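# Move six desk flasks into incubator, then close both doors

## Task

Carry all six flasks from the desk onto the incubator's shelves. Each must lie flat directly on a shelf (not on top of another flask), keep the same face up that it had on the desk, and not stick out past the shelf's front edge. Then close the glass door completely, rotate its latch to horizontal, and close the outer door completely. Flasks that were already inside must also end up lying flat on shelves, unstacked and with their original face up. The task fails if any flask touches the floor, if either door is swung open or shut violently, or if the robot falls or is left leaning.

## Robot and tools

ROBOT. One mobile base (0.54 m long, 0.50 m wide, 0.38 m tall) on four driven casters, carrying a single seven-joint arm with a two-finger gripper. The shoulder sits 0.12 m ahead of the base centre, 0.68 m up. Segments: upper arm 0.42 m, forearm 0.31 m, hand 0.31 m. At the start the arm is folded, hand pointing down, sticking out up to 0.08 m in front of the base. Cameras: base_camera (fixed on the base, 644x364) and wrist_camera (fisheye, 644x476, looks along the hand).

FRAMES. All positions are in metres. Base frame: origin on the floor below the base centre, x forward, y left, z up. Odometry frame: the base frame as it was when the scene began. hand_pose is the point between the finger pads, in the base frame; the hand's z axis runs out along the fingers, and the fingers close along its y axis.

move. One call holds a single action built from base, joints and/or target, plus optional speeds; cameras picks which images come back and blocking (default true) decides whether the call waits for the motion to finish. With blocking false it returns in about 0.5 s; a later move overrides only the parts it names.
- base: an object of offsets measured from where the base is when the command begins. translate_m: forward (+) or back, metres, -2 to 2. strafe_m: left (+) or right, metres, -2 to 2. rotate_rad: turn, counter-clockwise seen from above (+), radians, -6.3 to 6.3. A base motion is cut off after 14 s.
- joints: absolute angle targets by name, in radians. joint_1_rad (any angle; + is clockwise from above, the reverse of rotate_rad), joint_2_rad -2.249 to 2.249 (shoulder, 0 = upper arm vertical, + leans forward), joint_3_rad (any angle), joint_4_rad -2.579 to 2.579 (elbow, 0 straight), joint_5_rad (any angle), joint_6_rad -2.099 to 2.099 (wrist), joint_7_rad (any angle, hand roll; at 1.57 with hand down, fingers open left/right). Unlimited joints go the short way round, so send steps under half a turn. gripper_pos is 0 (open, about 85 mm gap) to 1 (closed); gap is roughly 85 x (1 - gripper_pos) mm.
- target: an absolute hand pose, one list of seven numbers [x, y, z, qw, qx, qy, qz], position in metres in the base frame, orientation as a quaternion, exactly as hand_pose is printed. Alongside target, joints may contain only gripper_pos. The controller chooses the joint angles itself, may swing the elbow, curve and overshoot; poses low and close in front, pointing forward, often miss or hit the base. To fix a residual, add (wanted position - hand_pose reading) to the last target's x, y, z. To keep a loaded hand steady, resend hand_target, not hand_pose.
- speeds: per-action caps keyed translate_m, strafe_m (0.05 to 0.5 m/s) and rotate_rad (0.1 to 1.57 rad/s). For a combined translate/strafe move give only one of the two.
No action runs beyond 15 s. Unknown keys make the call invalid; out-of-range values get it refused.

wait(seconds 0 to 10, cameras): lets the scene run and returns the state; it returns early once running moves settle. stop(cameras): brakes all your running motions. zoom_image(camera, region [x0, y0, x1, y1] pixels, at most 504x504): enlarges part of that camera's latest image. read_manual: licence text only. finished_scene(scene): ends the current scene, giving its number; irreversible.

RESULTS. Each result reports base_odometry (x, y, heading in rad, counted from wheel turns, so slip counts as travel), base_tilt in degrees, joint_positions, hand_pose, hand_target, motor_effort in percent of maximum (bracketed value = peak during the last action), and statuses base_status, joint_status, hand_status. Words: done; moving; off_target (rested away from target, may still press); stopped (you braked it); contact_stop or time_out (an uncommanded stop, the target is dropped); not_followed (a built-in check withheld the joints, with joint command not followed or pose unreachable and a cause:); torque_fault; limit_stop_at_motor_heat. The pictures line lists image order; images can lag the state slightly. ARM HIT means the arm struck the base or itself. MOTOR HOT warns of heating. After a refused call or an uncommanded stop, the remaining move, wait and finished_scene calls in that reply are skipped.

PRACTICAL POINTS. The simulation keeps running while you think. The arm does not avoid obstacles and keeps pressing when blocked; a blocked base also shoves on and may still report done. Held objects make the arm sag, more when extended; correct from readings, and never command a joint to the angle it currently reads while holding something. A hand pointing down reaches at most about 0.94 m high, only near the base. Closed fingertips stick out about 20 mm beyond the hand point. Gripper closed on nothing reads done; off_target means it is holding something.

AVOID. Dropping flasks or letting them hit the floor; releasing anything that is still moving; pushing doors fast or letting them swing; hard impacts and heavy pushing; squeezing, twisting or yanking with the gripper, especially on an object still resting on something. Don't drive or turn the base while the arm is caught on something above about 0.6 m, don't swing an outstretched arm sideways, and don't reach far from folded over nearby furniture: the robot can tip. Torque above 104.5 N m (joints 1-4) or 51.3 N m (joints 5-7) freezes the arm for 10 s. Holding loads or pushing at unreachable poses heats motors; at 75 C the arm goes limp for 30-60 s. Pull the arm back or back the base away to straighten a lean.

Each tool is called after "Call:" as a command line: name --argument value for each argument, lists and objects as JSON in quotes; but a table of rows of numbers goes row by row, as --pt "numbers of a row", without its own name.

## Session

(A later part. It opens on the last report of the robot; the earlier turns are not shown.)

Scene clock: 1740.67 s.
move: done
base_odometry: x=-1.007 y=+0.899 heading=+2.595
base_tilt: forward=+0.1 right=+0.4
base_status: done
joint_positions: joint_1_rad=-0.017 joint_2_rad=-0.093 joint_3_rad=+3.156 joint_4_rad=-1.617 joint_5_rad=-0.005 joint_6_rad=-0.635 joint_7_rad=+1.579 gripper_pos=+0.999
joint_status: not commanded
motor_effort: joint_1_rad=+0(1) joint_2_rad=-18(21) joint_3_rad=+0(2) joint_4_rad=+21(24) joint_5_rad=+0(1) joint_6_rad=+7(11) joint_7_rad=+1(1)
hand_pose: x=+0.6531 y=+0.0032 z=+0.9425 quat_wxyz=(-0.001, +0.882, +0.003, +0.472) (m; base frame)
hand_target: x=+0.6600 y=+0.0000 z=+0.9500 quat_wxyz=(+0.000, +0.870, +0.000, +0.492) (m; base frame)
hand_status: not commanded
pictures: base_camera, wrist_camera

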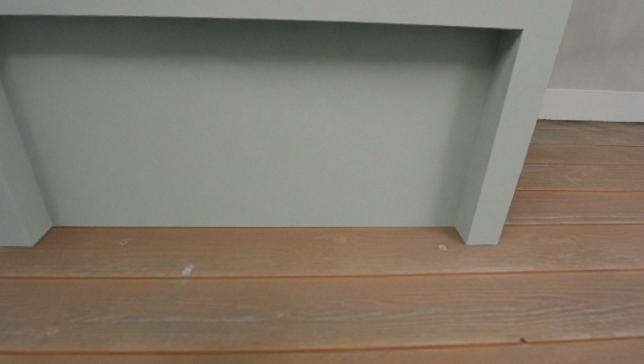

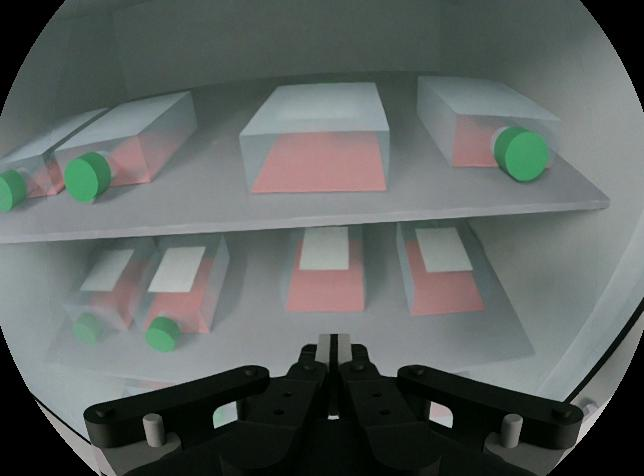

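Call:
move --base '{"translate_m":-0.45}' --speeds '{"translate_m":0.3}'

Call:
move --joints '{"joint_1_rad":0,"joint_2_rad":-0.3,"joint_3_rad":3.14,"joint_4_rad":-1.6,"joint_5_rad":0,"joint_6_rad":-0.5,"joint_7_rad":1.57}'

Scene clock: 1746.70 s.
move: done
base_odometry: x=-0.622 y=+0.666 heading=+2.595
base_tilt: forward=+0.1 right=+0.4
base_status: done
joint_positions: joint_1_rad=-0.017 joint_2_rad=-0.093 joint_3_rad=+3.156 joint_4_rad=-1.617 joint_5_rad=-0.005 joint_6_rad=-0.635 joint_7_rad=+1.579 gripper_pos=+0.999
joint_status: not commanded
motor_effort: joint_1_rad=+0(3) joint_2_rad=-19(23) joint_3_rad=-1(3) joint_4_rad=+21(22) joint_5_rad=+1(2) joint_6_rad=+7(8) joint_7_rad=+1(1)
hand_pose: x=+0.6531 y=+0.0031 z=+0.9427 quat_wxyz=(-0.001, +0.882, +0.003, +0.472) (m; base frame)
hand_target: x=+0.6600 y=+0.0000 z=+0.9500 quat_wxyz=(+0.000, +0.870, +0.000, +0.492) (m; base frame)
hand_status: not commanded
pictures: base_camera, wrist_camera

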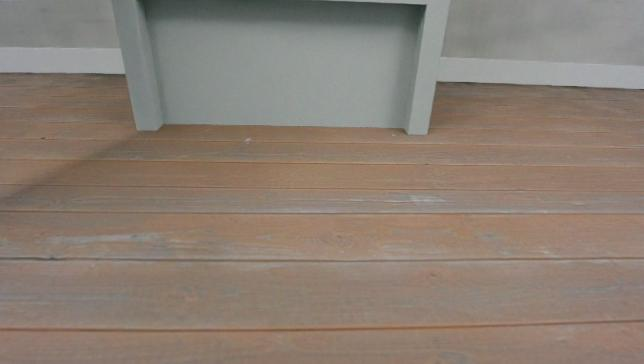

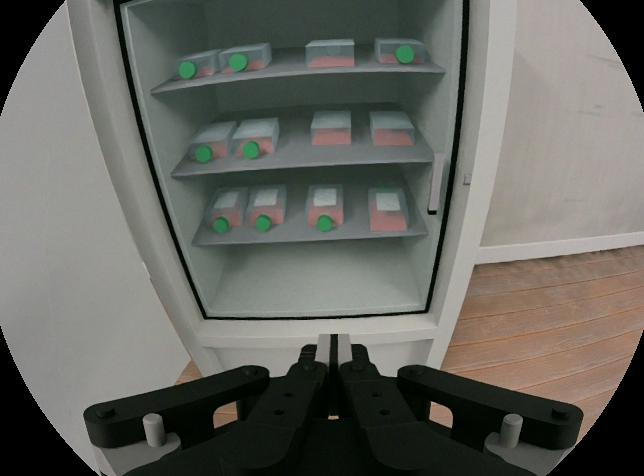

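Scene clock: 1747.93 s.
move: done
base_odometry: x=-0.622 y=+0.666 heading=+2.595
base_tilt: forward=+0.1 right=+0.4
base_status: not commanded
joint_positions: joint_1_rad=-0.015 joint_2_rad=-0.301 joint_3_rad=+3.156 joint_4_rad=-1.602 joint_5_rad=-0.005 joint_6_rad=-0.575 joint_7_rad=+1.579 gripper_pos=+0.999
joint_status: all done
motor_effort: joint_1_rad=+0(1) joint_2_rad=-11(21) joint_3_rad=+0(1) joint_4_rad=+21(22) joint_5_rad=+1(1) joint_6_rad=+9(9) joint_7_rad=+0(1)
hand_pose: x=+0.5945 y=+0.0010 z=+1.0737 quat_wxyz=(-0.002, +0.807, +0.002, +0.591) (m; base frame)
hand_target: x=+0.6007 y=+0.0023 z=+1.0972 quat_wxyz=(-0.001, +0.783, +0.000, +0.622) (m; base frame)
hand_status: not commanded
pictures: base_camera, wrist_camera

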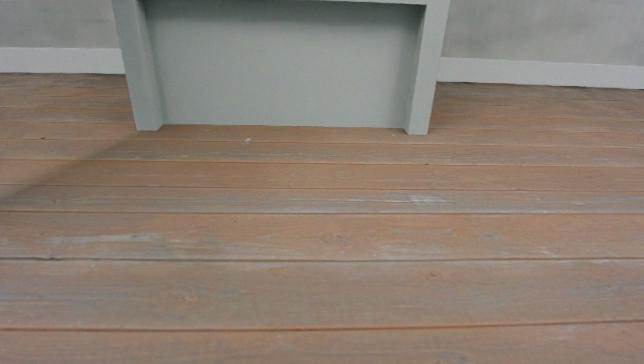

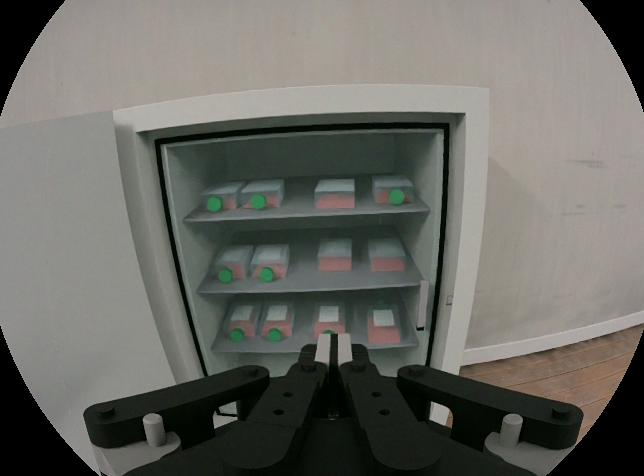

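Call:
zoom_image --camera "wrist_camera" --region '[360, 230, 500, 370]'

Scaled by 3.600.

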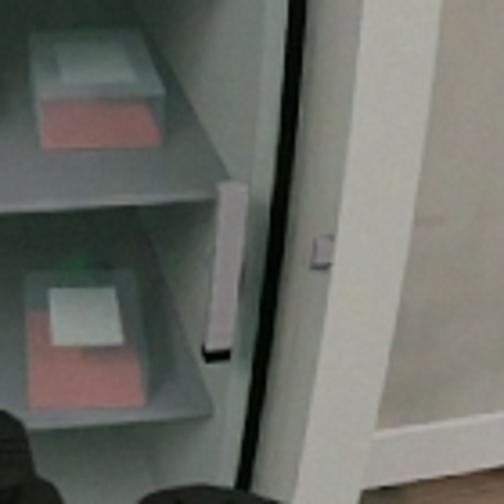

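Call:
move --target '[0.70, 0, 0.82, 0, 0.707, 0, 0.707]'

Call:
move --base '{"strafe_m":-0.255,"translate_m":0.2}' --speeds '{"translate_m":0.2}'

Scene clock: 1761.37 s.
move: done
base_odometry: x=-0.622 y=+0.666 heading=+2.595
base_tilt: forward=+0.1 right=+0.4
base_status: not commanded
joint_positions: joint_1_rad=-0.015 joint_2_rad=+0.252 joint_3_rad=+3.156 joint_4_rad=-2.313 joint_5_rad=-0.005 joint_6_rad=+0.947 joint_7_rad=+1.579 gripper_pos=+0.999
joint_status: not commanded
motor_effort: joint_1_rad=+0(0) joint_2_rad=-25(26) joint_3_rad=-1(1) joint_4_rad=+15(22) joint_5_rad=+1(2) joint_6_rad=+8(9) joint_7_rad=+1(1)
hand_pose: x=+0.7063 y=+0.0011 z=+0.8111 quat_wxyz=(+0.004, +0.724, +0.002, +0.690) (m; base frame)
hand_target: x=+0.7000 y=+0.0000 z=+0.8200 quat_wxyz=(+0.000, +0.707, +0.000, +0.707) (m; base frame)
hand_status: done (0.011 m and 2.8 deg from the pose sent, 0.275 m and 17.5 deg at the start)
pictures: base_camera, wrist_camera

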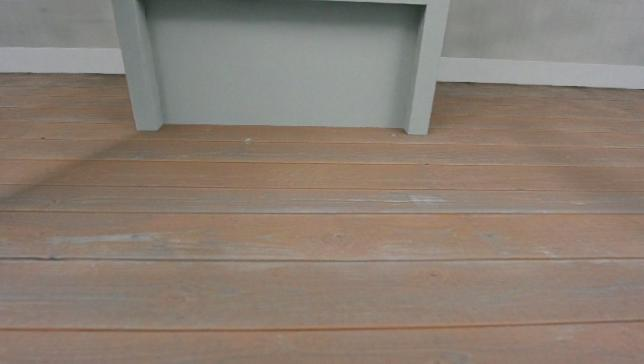

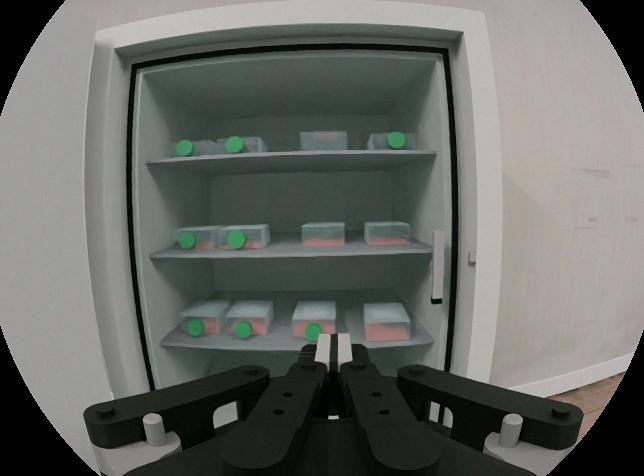

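Scene clock: 1763.77 s.
move: done
base_odometry: x=-0.660 y=+0.988 heading=+2.595
base_tilt: forward=+0.2 right=+0.4
base_status: done
joint_positions: joint_1_rad=-0.012 joint_2_rad=+0.253 joint_3_rad=+3.156 joint_4_rad=-2.315 joint_5_rad=-0.005 joint_6_rad=+0.950 joint_7_rad=+1.579 gripper_pos=+0.999
joint_status: not commanded
motor_effort: joint_1_rad=+0(2) joint_2_rad=-24(25) joint_3_rad=-1(2) joint_4_rad=+14(15) joint_5_rad=+1(2) joint_6_rad=+8(9) joint_7_rad=+1(1)
hand_pose: x=+0.7060 y=-0.0007 z=+0.8103 quat_wxyz=(+0.005, +0.724, +0.001, +0.690) (m; base frame)
hand_target: x=+0.7000 y=+0.0000 z=+0.8200 quat_wxyz=(+0.000, +0.707, +0.000, +0.707) (m; base frame)
hand_status: not commanded
pictures: base_camera, wrist_camera

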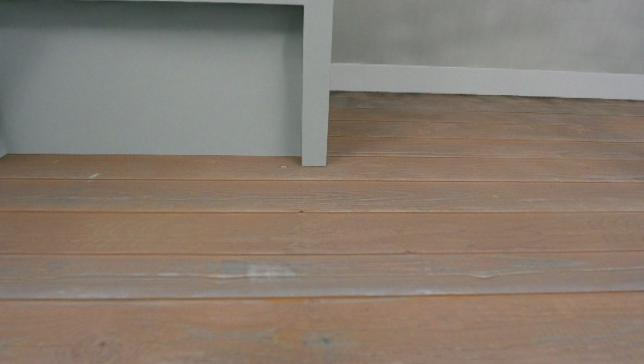

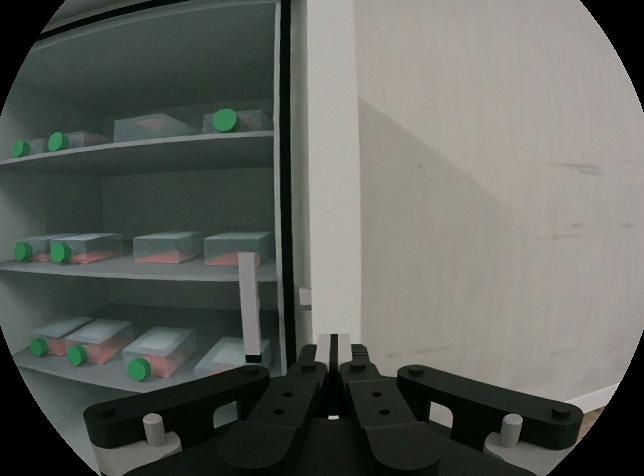

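Call:
move --base '{"strafe_m":0.038}' --speeds '{"strafe_m":0.1}'

Call:
move --base '{"translate_m":0.13}' --speeds '{"translate_m":0.1}'

Scene clock: 1771.13 s.
move: done
base_odometry: x=-0.680 y=+0.955 heading=+2.595
base_tilt: forward=+0.1 right=+0.4
base_status: done
joint_positions: joint_1_rad=-0.008 joint_2_rad=+0.254 joint_3_rad=+3.156 joint_4_rad=-2.315 joint_5_rad=-0.005 joint_6_rad=+0.951 joint_7_rad=+1.579 gripper_pos=+0.999
joint_status: not commanded
motor_effort: joint_1_rad=+0(3) joint_2_rad=-24(26) joint_3_rad=+0(2) joint_4_rad=+14(15) joint_5_rad=+1(2) joint_6_rad=+8(9) joint_7_rad=+1(1)
hand_pose: x=+0.7060 y=-0.0028 z=+0.8101 quat_wxyz=(+0.007, +0.724, +0.000, +0.690) (m; base frame)
hand_target: x=+0.7000 y=+0.0000 z=+0.8200 quat_wxyz=(+0.000, +0.707, +0.000, +0.707) (m; base frame)
hand_status: not commanded
pictures: base_camera, wrist_camera

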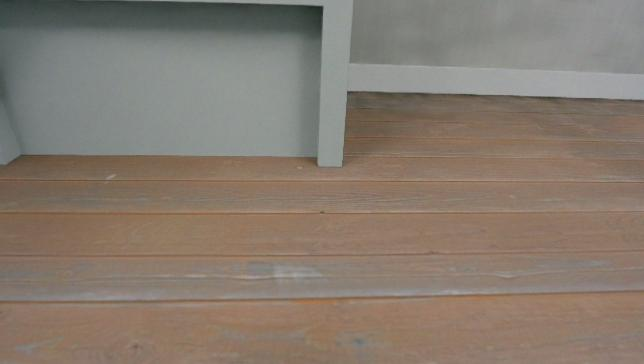

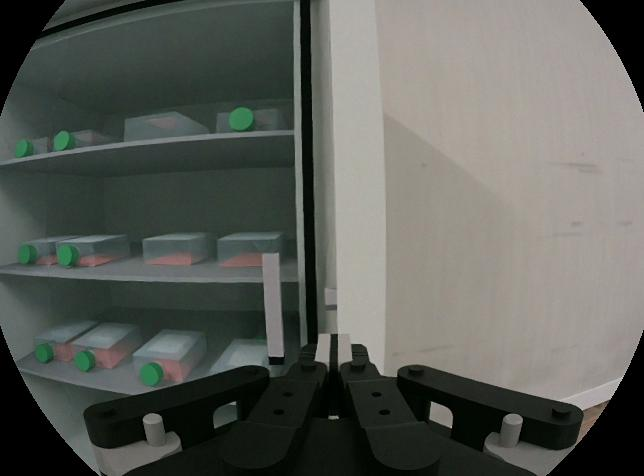

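Scene clock: 1772.97 s.
move: done
base_odometry: x=-0.791 y=+1.023 heading=+2.595
base_tilt: forward=+0.1 right=+0.4
base_status: done
joint_positions: joint_1_rad=-0.008 joint_2_rad=+0.257 joint_3_rad=+3.156 joint_4_rad=-2.318 joint_5_rad=-0.005 joint_6_rad=+0.952 joint_7_rad=+1.579 gripper_pos=+0.999
joint_status: not commanded
motor_effort: joint_1_rad=+0(1) joint_2_rad=-25(27) joint_3_rad=-1(2) joint_4_rad=+14(15) joint_5_rad=+1(1) joint_6_rad=+9(9) joint_7_rad=+1(1)
hand_pose: x=+0.7057 y=-0.0028 z=+0.8072 quat_wxyz=(+0.007, +0.725, +0.000, +0.688) (m; base frame)
hand_target: x=+0.7000 y=+0.0000 z=+0.8200 quat_wxyz=(+0.000, +0.707, +0.000, +0.707) (m; base frame)
hand_status: not commanded
pictures: base_camera, wrist_camera

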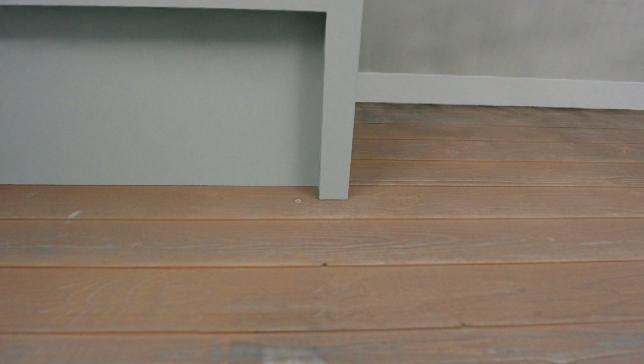

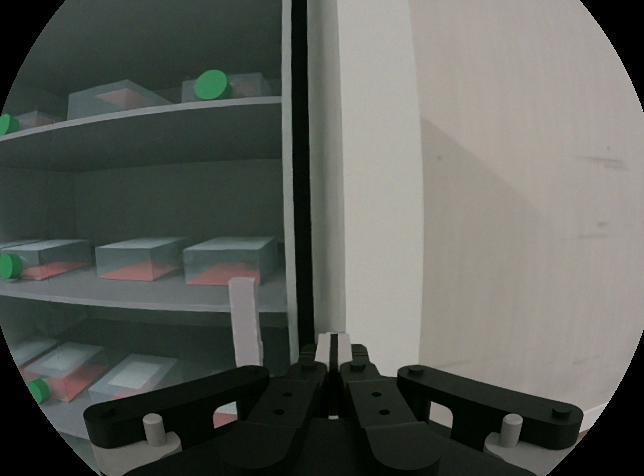

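Call:
move --base '{"strafe_m":0.022}' --speeds '{"strafe_m":0.1}'

Call:
move --base '{"translate_m":0.045}' --speeds '{"translate_m":0.06}'

Scene clock: 1777.27 s.
move: done
base_odometry: x=-0.803 y=+1.004 heading=+2.595
base_tilt: forward=+0.2 right=+0.4
base_status: done
joint_positions: joint_1_rad=-0.009 joint_2_rad=+0.257 joint_3_rad=+3.155 joint_4_rad=-2.318 joint_5_rad=-0.005 joint_6_rad=+0.952 joint_7_rad=+1.579 gripper_pos=+0.999
joint_status: not commanded
motor_effort: joint_1_rad=+0(3) joint_2_rad=-24(25) joint_3_rad=-1(3) joint_4_rad=+14(15) joint_5_rad=+1(2) joint_6_rad=+8(9) joint_7_rad=+1(1)
hand_pose: x=+0.7057 y=-0.0015 z=+0.8072 quat_wxyz=(+0.006, +0.725, +0.001, +0.688) (m; base frame)
hand_target: x=+0.7000 y=+0.0000 z=+0.8200 quat_wxyz=(+0.000, +0.707, +0.000, +0.707) (m; base frame)
hand_status: not commanded
pictures: base_camera, wrist_camera

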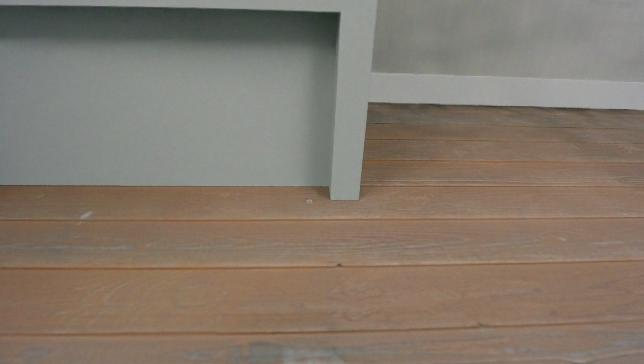

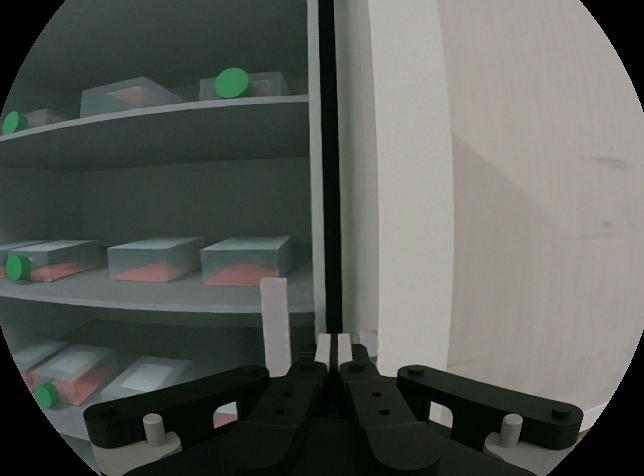

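Scene clock: 1778.50 s.
move: done
base_odometry: x=-0.842 y=+1.027 heading=+2.595
base_tilt: forward=+0.1 right=+0.4
base_status: done
joint_positions: joint_1_rad=-0.009 joint_2_rad=+0.258 joint_3_rad=+3.155 joint_4_rad=-2.319 joint_5_rad=-0.005 joint_6_rad=+0.953 joint_7_rad=+1.579 gripper_pos=+0.999
joint_status: not commanded
motor_effort: joint_1_rad=+0(1) joint_2_rad=-24(27) joint_3_rad=-1(1) joint_4_rad=+14(16) joint_5_rad=+1(1) joint_6_rad=+9(10) joint_7_rad=+0(1)
hand_pose: x=+0.7056 y=-0.0015 z=+0.8069 quat_wxyz=(+0.006, +0.725, +0.001, +0.688) (m; base frame)
hand_target: x=+0.7000 y=+0.0000 z=+0.8200 quat_wxyz=(+0.000, +0.707, +0.000, +0.707) (m; base frame)
hand_status: not commanded
pictures: base_camera, wrist_camera

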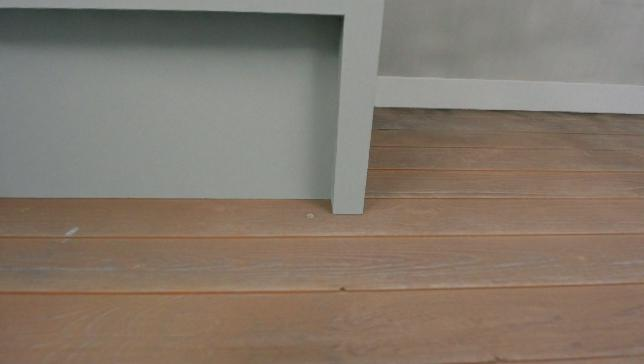

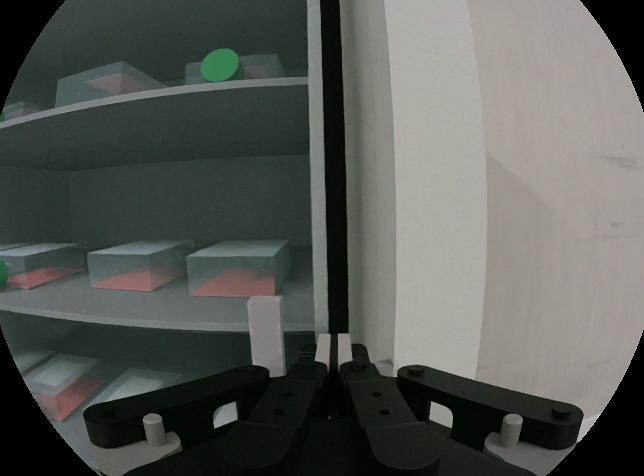

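Call:
move --base '{"translate_m":0.025}' --speeds '{"translate_m":0.05}'

Call:
move --base '{"strafe_m":0.035}' --speeds '{"strafe_m":0.05}'

Scene clock: 1781.77 s.
move: done
base_odometry: x=-0.864 y=+1.040 heading=+2.595
base_tilt: forward=+0.1 right=+0.4
base_status: done
joint_positions: joint_1_rad=-0.009 joint_2_rad=+0.258 joint_3_rad=+3.155 joint_4_rad=-2.319 joint_5_rad=-0.005 joint_6_rad=+0.953 joint_7_rad=+1.579 gripper_pos=+0.999
joint_status: not commanded
motor_effort: joint_1_rad=+0(1) joint_2_rad=-24(27) joint_3_rad=-1(2) joint_4_rad=+14(15) joint_5_rad=+1(2) joint_6_rad=+8(9) joint_7_rad=+1(1)
hand_pose: x=+0.7056 y=-0.0015 z=+0.8064 quat_wxyz=(+0.006, +0.726, +0.001, +0.688) (m; base frame)
hand_target: x=+0.7000 y=+0.0000 z=+0.8200 quat_wxyz=(+0.000, +0.707, +0.000, +0.707) (m; base frame)
hand_status: not commanded
pictures: base_camera, wrist_camera

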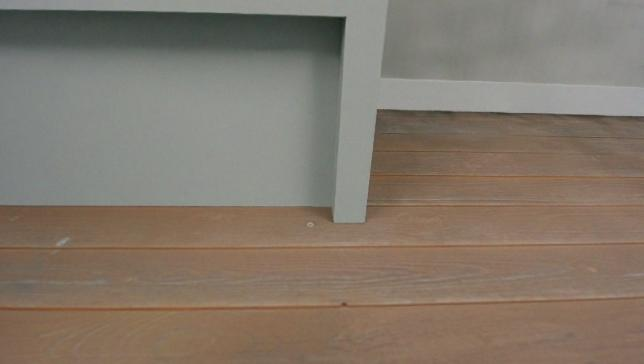

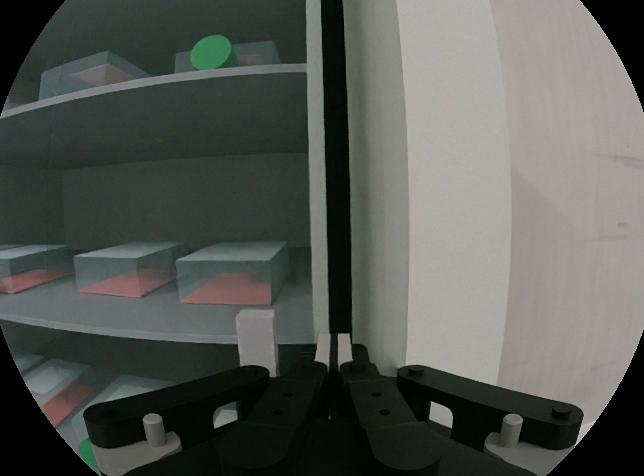

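Scene clock: 1782.87 s.
move: done
base_odometry: x=-0.882 y=+1.010 heading=+2.595
base_tilt: forward=+0.1 right=+0.4
base_status: done
joint_positions: joint_1_rad=+0.003 joint_2_rad=+0.258 joint_3_rad=+3.162 joint_4_rad=-2.319 joint_5_rad=-0.005 joint_6_rad=+0.954 joint_7_rad=+1.579 gripper_pos=+0.999
joint_status: not commanded
motor_effort: joint_1_rad=-3(5) joint_2_rad=-25(25) joint_3_rad=-4(5) joint_4_rad=+14(15) joint_5_rad=+3(4) joint_6_rad=+8(9) joint_7_rad=+1(1)
hand_pose: x=+0.7056 y=-0.0126 z=+0.8066 quat_wxyz=(+0.013, +0.725, -0.006, +0.688) (m; base frame)
hand_target: x=+0.7000 y=+0.0000 z=+0.8200 quat_wxyz=(+0.000, +0.707, +0.000, +0.707) (m; base frame)
hand_status: not commanded
pictures: base_camera, wrist_camera

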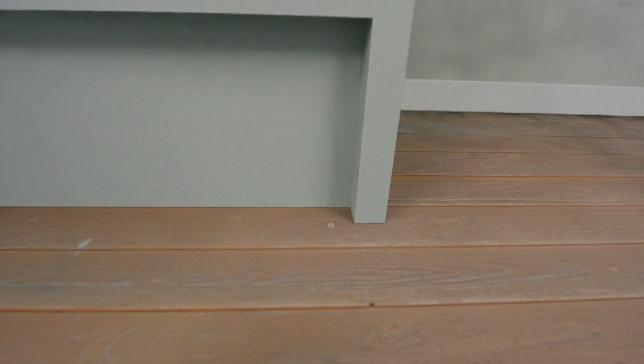

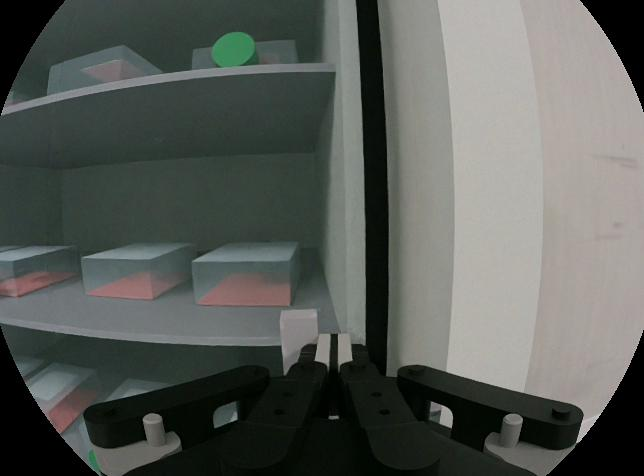

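Contact. Continue left.

Call:
move --base '{"strafe_m":0.04}' --speeds '{"strafe_m":0.05}'

Scene clock: 1784.97 s.
move: done
base_odometry: x=-0.903 y=+0.976 heading=+2.595
base_tilt: forward=+0.1 right=+0.4
base_status: done
joint_positions: joint_1_rad=+0.004 joint_2_rad=+0.258 joint_3_rad=+3.165 joint_4_rad=-2.319 joint_5_rad=-0.005 joint_6_rad=+0.957 joint_7_rad=+1.579 gripper_pos=+0.999
joint_status: not commanded
motor_effort: joint_1_rad=+0(7) joint_2_rad=-24(25) joint_3_rad=+0(6) joint_4_rad=+14(15) joint_5_rad=+1(5) joint_6_rad=+8(9) joint_7_rad=+1(1)
hand_pose: x=+0.7056 y=-0.0147 z=+0.8075 quat_wxyz=(+0.015, +0.724, -0.007, +0.689) (m; base frame)
hand_target: x=+0.7000 y=+0.0000 z=+0.8200 quat_wxyz=(+0.000, +0.707, +0.000, +0.707) (m; base frame)
hand_status: not commanded
pictures: base_camera, wrist_camera

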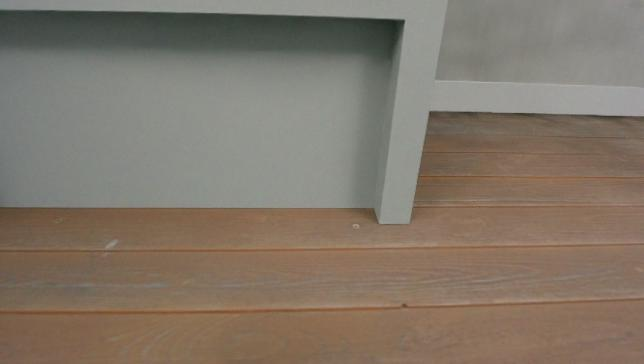

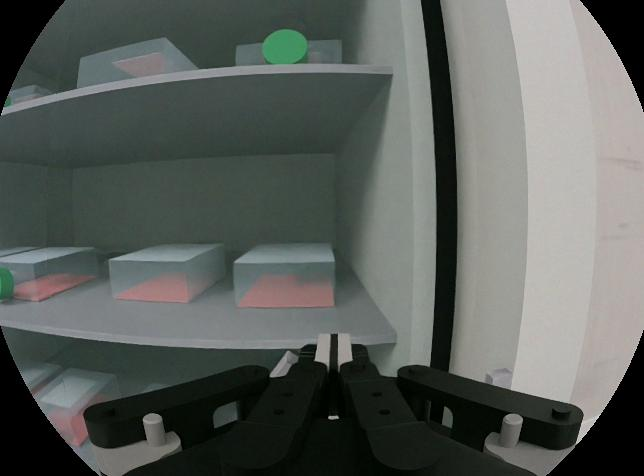

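Call:
move --target '[0.70, 0, 0.85, 0, 0.707, 0, 0.707]' --cameras '[]'

Call:
move --base '{"strafe_m":0.02}' --speeds '{"strafe_m":0.05}'

Call:
move --target '[0.70, 0, 0.81, 0, 0.707, 0, 0.707]'

Call:
move --target '[0.70, 0, 0.79, 0, 0.707, 0, 0.707]'

Scene clock: 1788.83 s.
move: done
base_odometry: x=-0.903 y=+0.976 heading=+2.595
base_tilt: forward=+0.1 right=+0.4
base_status: not commanded
joint_positions: joint_1_rad=+0.004 joint_2_rad=+0.188 joint_3_rad=+3.165 joint_4_rad=-2.300 joint_5_rad=-0.005 joint_6_rad=+0.935 joint_7_rad=+1.579 gripper_pos=+0.999
joint_status: not commanded
motor_effort: joint_1_rad=+0(1) joint_2_rad=-23(26) joint_3_rad=-1(1) joint_4_rad=+14(16) joint_5_rad=+1(1) joint_6_rad=+9(9) joint_7_rad=+1(1)
hand_pose: x=+0.7001 y=-0.0147 z=+0.8510 quat_wxyz=(+0.014, +0.701, -0.007, +0.713) (m; base frame)
hand_target: x=+0.7000 y=+0.0000 z=+0.8500 quat_wxyz=(+0.000, +0.707, +0.000, +0.707) (m; base frame)
hand_status: done (0.015 m and 2.1 deg from the pose sent, 0.045 m and 3.4 deg at the start)
pictures: none
No camera images: "cameras" was empty.

Scene clock: 1789.70 s.
move: done
base_odometry: x=-0.914 y=+0.959 heading=+2.595
base_tilt: forward=+0.2 right=+0.4
base_status: done
joint_positions: joint_1_rad=+0.002 joint_2_rad=+0.188 joint_3_rad=+3.164 joint_4_rad=-2.300 joint_5_rad=-0.005 joint_6_rad=+0.935 joint_7_rad=+1.579 gripper_pos=+0.999
joint_status: not commanded
motor_effort: joint_1_rad=+0(2) joint_2_rad=-23(24) joint_3_rad=-1(2) joint_4_rad=+15(16) joint_5_rad=+1(2) joint_6_rad=+8(9) joint_7_rad=+1(1)
hand_pose: x=+0.7001 y=-0.0132 z=+0.8511 quat_wxyz=(+0.013, +0.701, -0.006, +0.713) (m; base frame)
hand_target: x=+0.7000 y=+0.0000 z=+0.8500 quat_wxyz=(+0.000, +0.707, +0.000, +0.707) (m; base frame)
hand_status: not commanded
pictures: base_camera, wrist_camera

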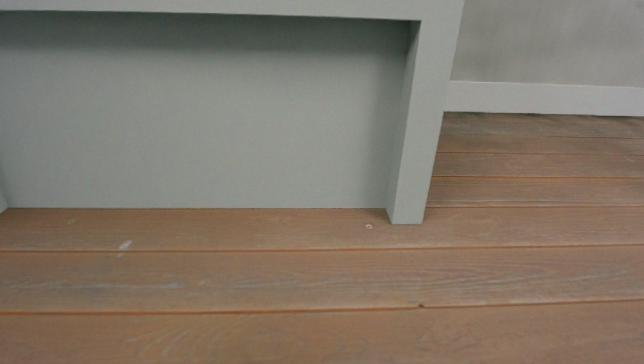

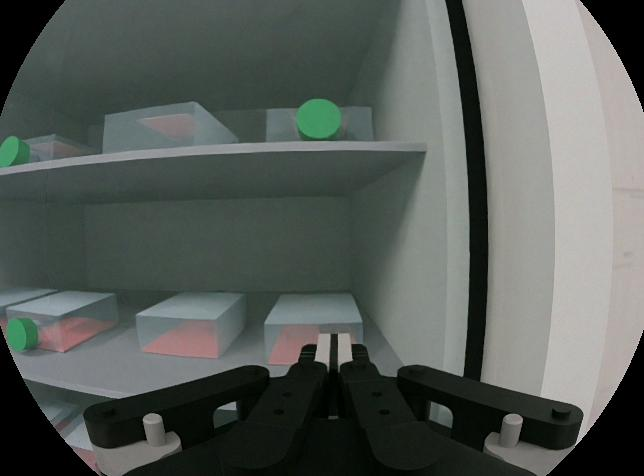

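Scene clock: 1790.67 s.
move: done
base_odometry: x=-0.914 y=+0.959 heading=+2.595
base_tilt: forward=+0.1 right=+0.4
base_status: not commanded
joint_positions: joint_1_rad=+0.002 joint_2_rad=+0.286 joint_3_rad=+3.164 joint_4_rad=-2.332 joint_5_rad=-0.005 joint_6_rad=+1.004 joint_7_rad=+1.579 gripper_pos=+0.999
joint_status: not commanded
motor_effort: joint_1_rad=+0(1) joint_2_rad=-25(27) joint_3_rad=-1(1) joint_4_rad=+14(15) joint_5_rad=+1(1) joint_6_rad=+8(9) joint_7_rad=+1(1)
hand_pose: x=+0.7060 y=-0.0131 z=+0.8002 quat_wxyz=(+0.014, +0.722, -0.006, +0.692) (m; base frame)
hand_target: x=+0.7000 y=+0.0000 z=+0.8100 quat_wxyz=(+0.000, +0.707, +0.000, +0.707) (m; base frame)
hand_status: done (0.017 m and 3.0 deg from the pose sent, 0.043 m and 2.0 deg at the start)
pictures: base_camera, wrist_camera

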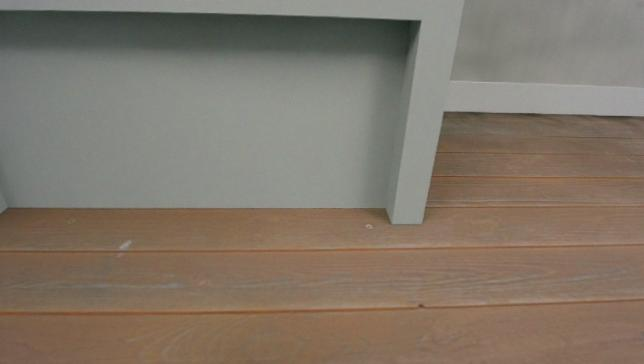

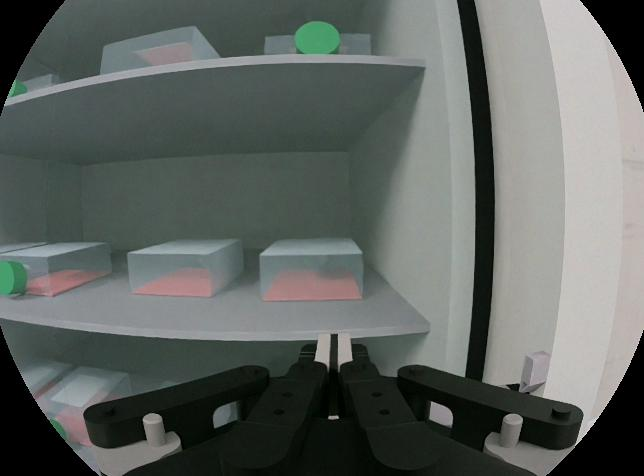

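Scene clock: 1791.43 s.
move: done
base_odometry: x=-0.914 y=+0.959 heading=+2.595
base_tilt: forward=+0.1 right=+0.4
base_status: not commanded
joint_positions: joint_1_rad=+0.002 joint_2_rad=+0.333 joint_3_rad=+3.164 joint_4_rad=-2.350 joint_5_rad=-0.005 joint_6_rad=+1.091 joint_7_rad=+1.579 gripper_pos=+0.999
joint_status: not commanded
motor_effort: joint_1_rad=+0(1) joint_2_rad=-25(25) joint_3_rad=+0(1) joint_4_rad=+11(14) joint_5_rad=+1(1) joint_6_rad=+8(8) joint_7_rad=+0(1)
hand_pose: x=+0.7070 y=-0.0130 z=+0.7910 quat_wxyz=(+0.015, +0.714, -0.005, +0.699) (m; base frame)
hand_target: x=+0.7000 y=+0.0000 z=+0.7900 quat_wxyz=(+0.000, +0.707, +0.000, +0.707) (m; base frame)
hand_status: done (0.015 m and 2.1 deg from the pose sent, 0.018 m and 3.0 deg at the start)
pictures: base_camera, wrist_camera

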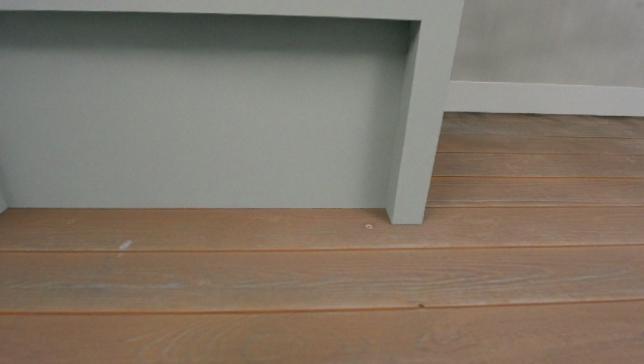

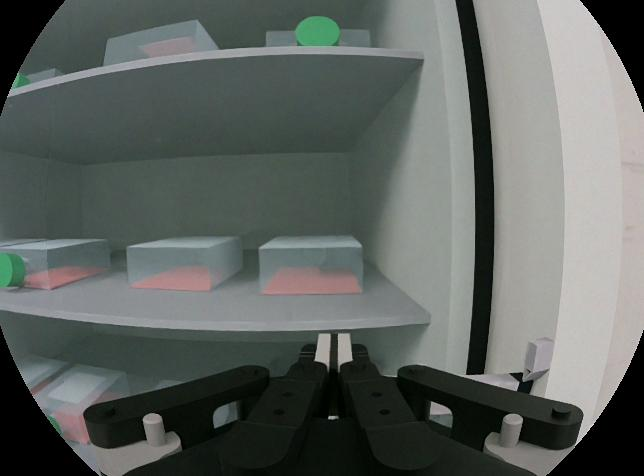

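Call:
move --target '[0.70, 0, 0.772, 0, 0.707, 0, 0.707]'

Call:
move --target '[0.70, 0, 0.755, 0, 0.707, 0, 0.707]'

Call:
zoom_image --camera "wrist_camera" --region '[420, 320, 600, 476]'

Scene clock: 1794.33 s.
move: done
base_odometry: x=-0.914 y=+0.959 heading=+2.595
base_tilt: forward=+0.1 right=+0.4
base_status: not commanded
joint_positions: joint_1_rad=+0.002 joint_2_rad=+0.375 joint_3_rad=+3.164 joint_4_rad=-2.362 joint_5_rad=-0.005 joint_6_rad=+1.183 joint_7_rad=+1.579 gripper_pos=+0.999
joint_status: not commanded
motor_effort: joint_1_rad=-1(1) joint_2_rad=-22(24) joint_3_rad=-1(2) joint_4_rad=+9(12) joint_5_rad=+1(2) joint_6_rad=+5(8) joint_7_rad=+1(1)
hand_pose: x=+0.7083 y=-0.0128 z=+0.7899 quat_wxyz=(+0.015, +0.701, -0.004, +0.713) (m; base frame)
hand_target: x=+0.7000 y=+0.0000 z=+0.7720 quat_wxyz=(+0.000, +0.707, +0.000, +0.707) (m; base frame)
hand_status: done (0.024 m and 2.1 deg from the pose sent, 0.024 m and 2.1 deg at the start)
pictures: base_camera, wrist_camera

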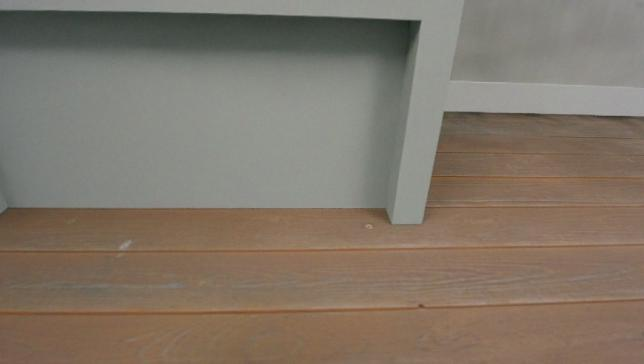

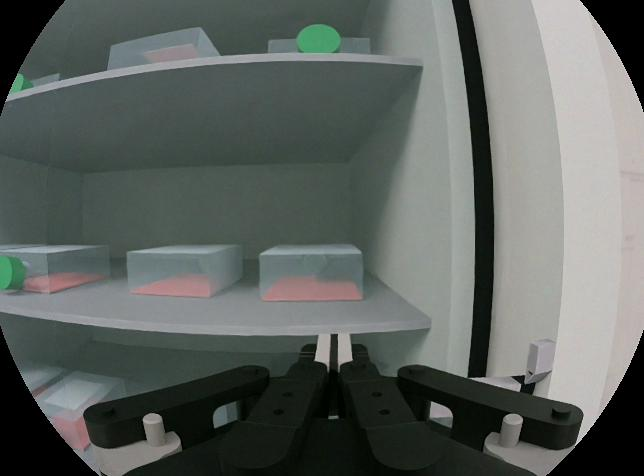

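Scene clock: 1795.10 s.
move: off_target
base_odometry: x=-0.914 y=+0.959 heading=+2.595
base_tilt: forward=+0.1 right=+0.4
base_status: not commanded
joint_positions: joint_1_rad=+0.002 joint_2_rad=+0.417 joint_3_rad=+3.164 joint_4_rad=-2.370 joint_5_rad=-0.005 joint_6_rad=+1.272 joint_7_rad=+1.579 gripper_pos=+0.999
joint_status: not commanded
motor_effort: joint_1_rad=+0(1) joint_2_rad=-20(22) joint_3_rad=-1(2) joint_4_rad=+7(10) joint_5_rad=+1(2) joint_6_rad=+4(6) joint_7_rad=+1(1)
hand_pose: x=+0.7093 y=-0.0125 z=+0.7891 quat_wxyz=(+0.016, +0.687, -0.004, +0.726) (m; base frame)
hand_target: x=+0.7000 y=+0.0000 z=+0.7550 quat_wxyz=(+0.000, +0.707, +0.000, +0.707) (m; base frame)
hand_status: off_target (0.037 m and 3.7 deg from the pose sent, 0.038 m and 2.1 deg at the start)
pictures: base_camera, wrist_camera

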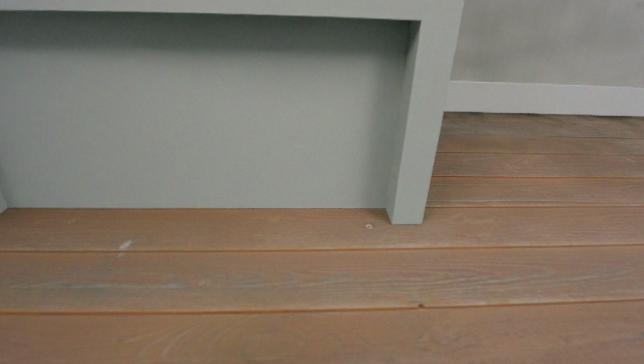

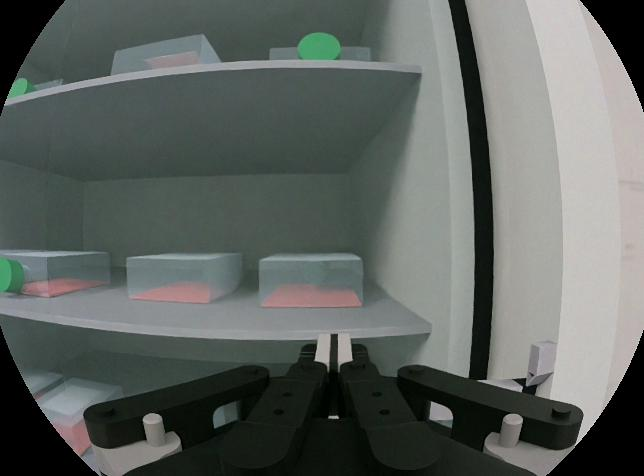

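Scaled by 2.800.

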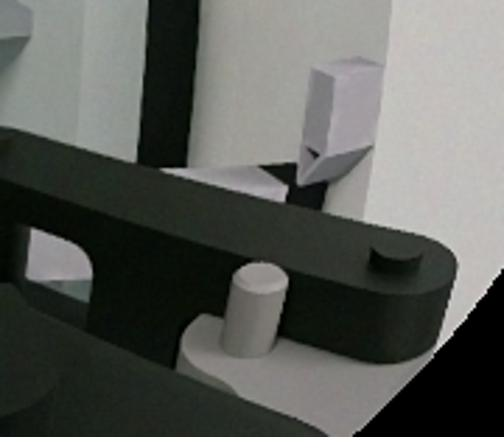

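Stopped at bracket. Back off and check.

Call:
move --target '[0.70, 0, 0.81, 0, 0.707, 0, 0.707]' --cameras '[]'

Call:
move --base '{"translate_m":-0.3}' --speeds '{"translate_m":0.2}'

Call:
zoom_image --camera "wrist_camera" --region '[300, 230, 440, 350]'

Scene clock: 1798.57 s.
move: done
base_odometry: x=-0.914 y=+0.959 heading=+2.595
base_tilt: forward=+0.1 right=+0.4
base_status: not commanded
joint_positions: joint_1_rad=+0.002 joint_2_rad=+0.301 joint_3_rad=+3.164 joint_4_rad=-2.367 joint_5_rad=-0.005 joint_6_rad=+1.136 joint_7_rad=+1.579 gripper_pos=+0.999
joint_status: not commanded
motor_effort: joint_1_rad=+0(1) joint_2_rad=-25(27) joint_3_rad=-1(2) joint_4_rad=+13(13) joint_5_rad=+1(2) joint_6_rad=+8(9) joint_7_rad=+0(1)
hand_pose: x=+0.6982 y=-0.0128 z=+0.8158 quat_wxyz=(+0.015, +0.693, -0.005, +0.721) (m; base frame)
hand_target: x=+0.7000 y=+0.0000 z=+0.8100 quat_wxyz=(+0.000, +0.707, +0.000, +0.707) (m; base frame)
hand_status: done (0.014 m and 2.8 deg from the pose sent, 0.026 m and 3.7 deg at the start)
pictures: none
No camera images: "cameras" was empty.

Scene clock: 1800.77 s.
move: done
base_odometry: x=-0.658 y=+0.802 heading=+2.595
base_tilt: forward=+0.1 right=+0.4
base_status: done
joint_positions: joint_1_rad=+0.002 joint_2_rad=+0.296 joint_3_rad=+3.164 joint_4_rad=-2.365 joint_5_rad=-0.005 joint_6_rad=+1.136 joint_7_rad=+1.579 gripper_pos=+0.999
joint_status: not commanded
motor_effort: joint_1_rad=+0(1) joint_2_rad=-25(27) joint_3_rad=-1(1) joint_4_rad=+13(14) joint_5_rad=+1(2) joint_6_rad=+9(9) joint_7_rad=+1(1)
hand_pose: x=+0.6982 y=-0.0128 z=+0.8197 quat_wxyz=(+0.015, +0.691, -0.005, +0.723) (m; base frame)
hand_target: x=+0.7000 y=+0.0000 z=+0.8100 quat_wxyz=(+0.000, +0.707, +0.000, +0.707) (m; base frame)
hand_status: not commanded
pictures: base_camera, wrist_camera

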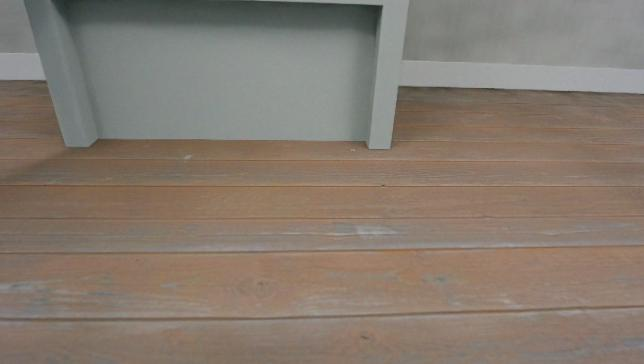

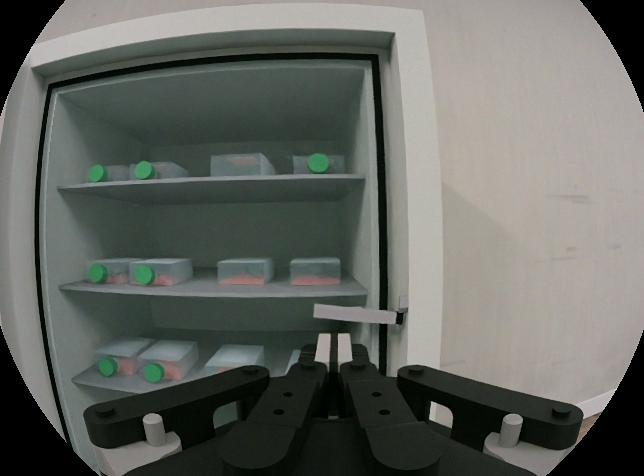

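Scaled by 3.600.

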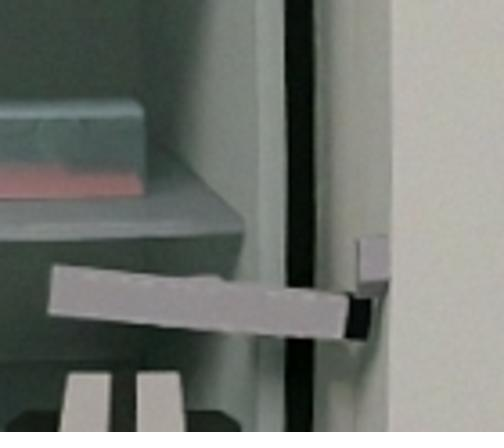

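Call:
move --target '[0.70, 0, 0.85, 0, 0.707, 0, 0.707]' --cameras '[]'

Call:
move --base '{"translate_m":0.3}' --speeds '{"translate_m":0.15}' --cameras '[]'

Call:
move --base '{"translate_m":0.04}' --speeds '{"translate_m":0.05}'

Scene clock: 1806.10 s.
move: done
base_odometry: x=-0.658 y=+0.802 heading=+2.595
base_tilt: forward=+0.1 right=+0.4
base_status: not commanded
joint_positions: joint_1_rad=+0.002 joint_2_rad=+0.188 joint_3_rad=+3.164 joint_4_rad=-2.304 joint_5_rad=-0.005 joint_6_rad=+0.974 joint_7_rad=+1.579 gripper_pos=+0.999
joint_status: not commanded
motor_effort: joint_1_rad=+0(0) joint_2_rad=-23(26) joint_3_rad=-1(1) joint_4_rad=+15(16) joint_5_rad=+1(1) joint_6_rad=+8(9) joint_7_rad=+0(1)
hand_pose: x=+0.6987 y=-0.0132 z=+0.8610 quat_wxyz=(+0.014, +0.688, -0.006, +0.725) (m; base frame)
hand_target: x=+0.7000 y=+0.0000 z=+0.8500 quat_wxyz=(+0.000, +0.707, +0.000, +0.707) (m; base frame)
hand_status: done (0.017 m and 3.4 deg from the pose sent, 0.033 m and 3.2 deg at the start)
pictures: none
No camera images: "cameras" was empty.

Scene clock: 1808.73 s.
move: done
base_odometry: x=-0.914 y=+0.958 heading=+2.596
base_tilt: forward=+0.1 right=+0.4
base_status: done
joint_positions: joint_1_rad=+0.002 joint_2_rad=+0.185 joint_3_rad=+3.164 joint_4_rad=-2.302 joint_5_rad=-0.005 joint_6_rad=+0.971 joint_7_rad=+1.579 gripper_pos=+0.999
joint_status: not commanded
motor_effort: joint_1_rad=+0(2) joint_2_rad=-23(26) joint_3_rad=+0(1) joint_4_rad=+16(17) joint_5_rad=+1(2) joint_6_rad=+9(9) joint_7_rad=+0(1)
hand_pose: x=+0.6987 y=-0.0131 z=+0.8635 quat_wxyz=(+0.014, +0.687, -0.006, +0.726) (m; base frame)
hand_target: x=+0.7000 y=+0.0000 z=+0.8500 quat_wxyz=(+0.000, +0.707, +0.000, +0.707) (m; base frame)
hand_status: not commanded
pictures: none
No camera images: "cameras" was empty.

Scene clock: 1809.93 s.
move: done
base_odometry: x=-0.948 y=+0.979 heading=+2.598
base_tilt: forward=+0.2 right=+0.4
base_status: done
joint_positions: joint_1_rad=+0.002 joint_2_rad=+0.164 joint_3_rad=+3.164 joint_4_rad=-2.324 joint_5_rad=-0.005 joint_6_rad=+0.968 joint_7_rad=+1.579 gripper_pos=+0.999
joint_status: not commanded
motor_effort: joint_1_rad=-1(2) joint_2_rad=-18(24) joint_3_rad=-1(2) joint_4_rad=+22(27) joint_5_rad=+2(2) joint_6_rad=+8(9) joint_7_rad=+0(1)
hand_pose: x=+0.6897 y=-0.0129 z=+0.8635 quat_wxyz=(+0.013, +0.689, -0.006, +0.725) (m; base frame)
hand_target: x=+0.7000 y=+0.0000 z=+0.8500 quat_wxyz=(+0.000, +0.707, +0.000, +0.707) (m; base frame)
hand_status: not commanded
pictures: base_camera, wrist_camera

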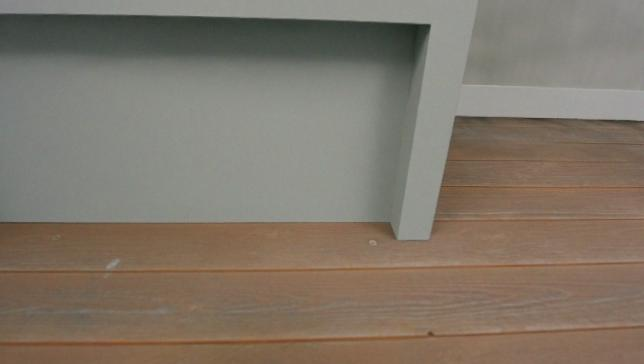

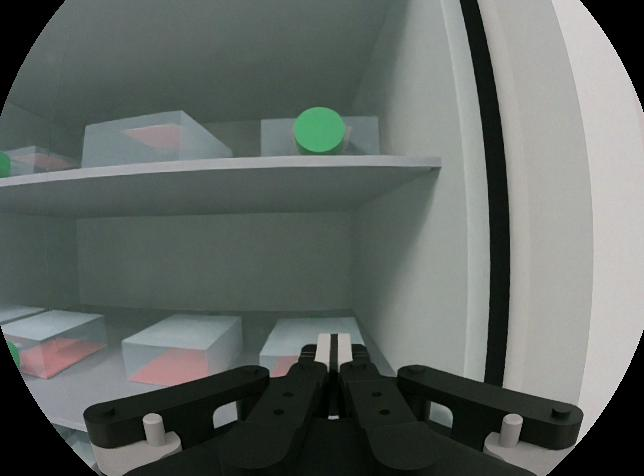

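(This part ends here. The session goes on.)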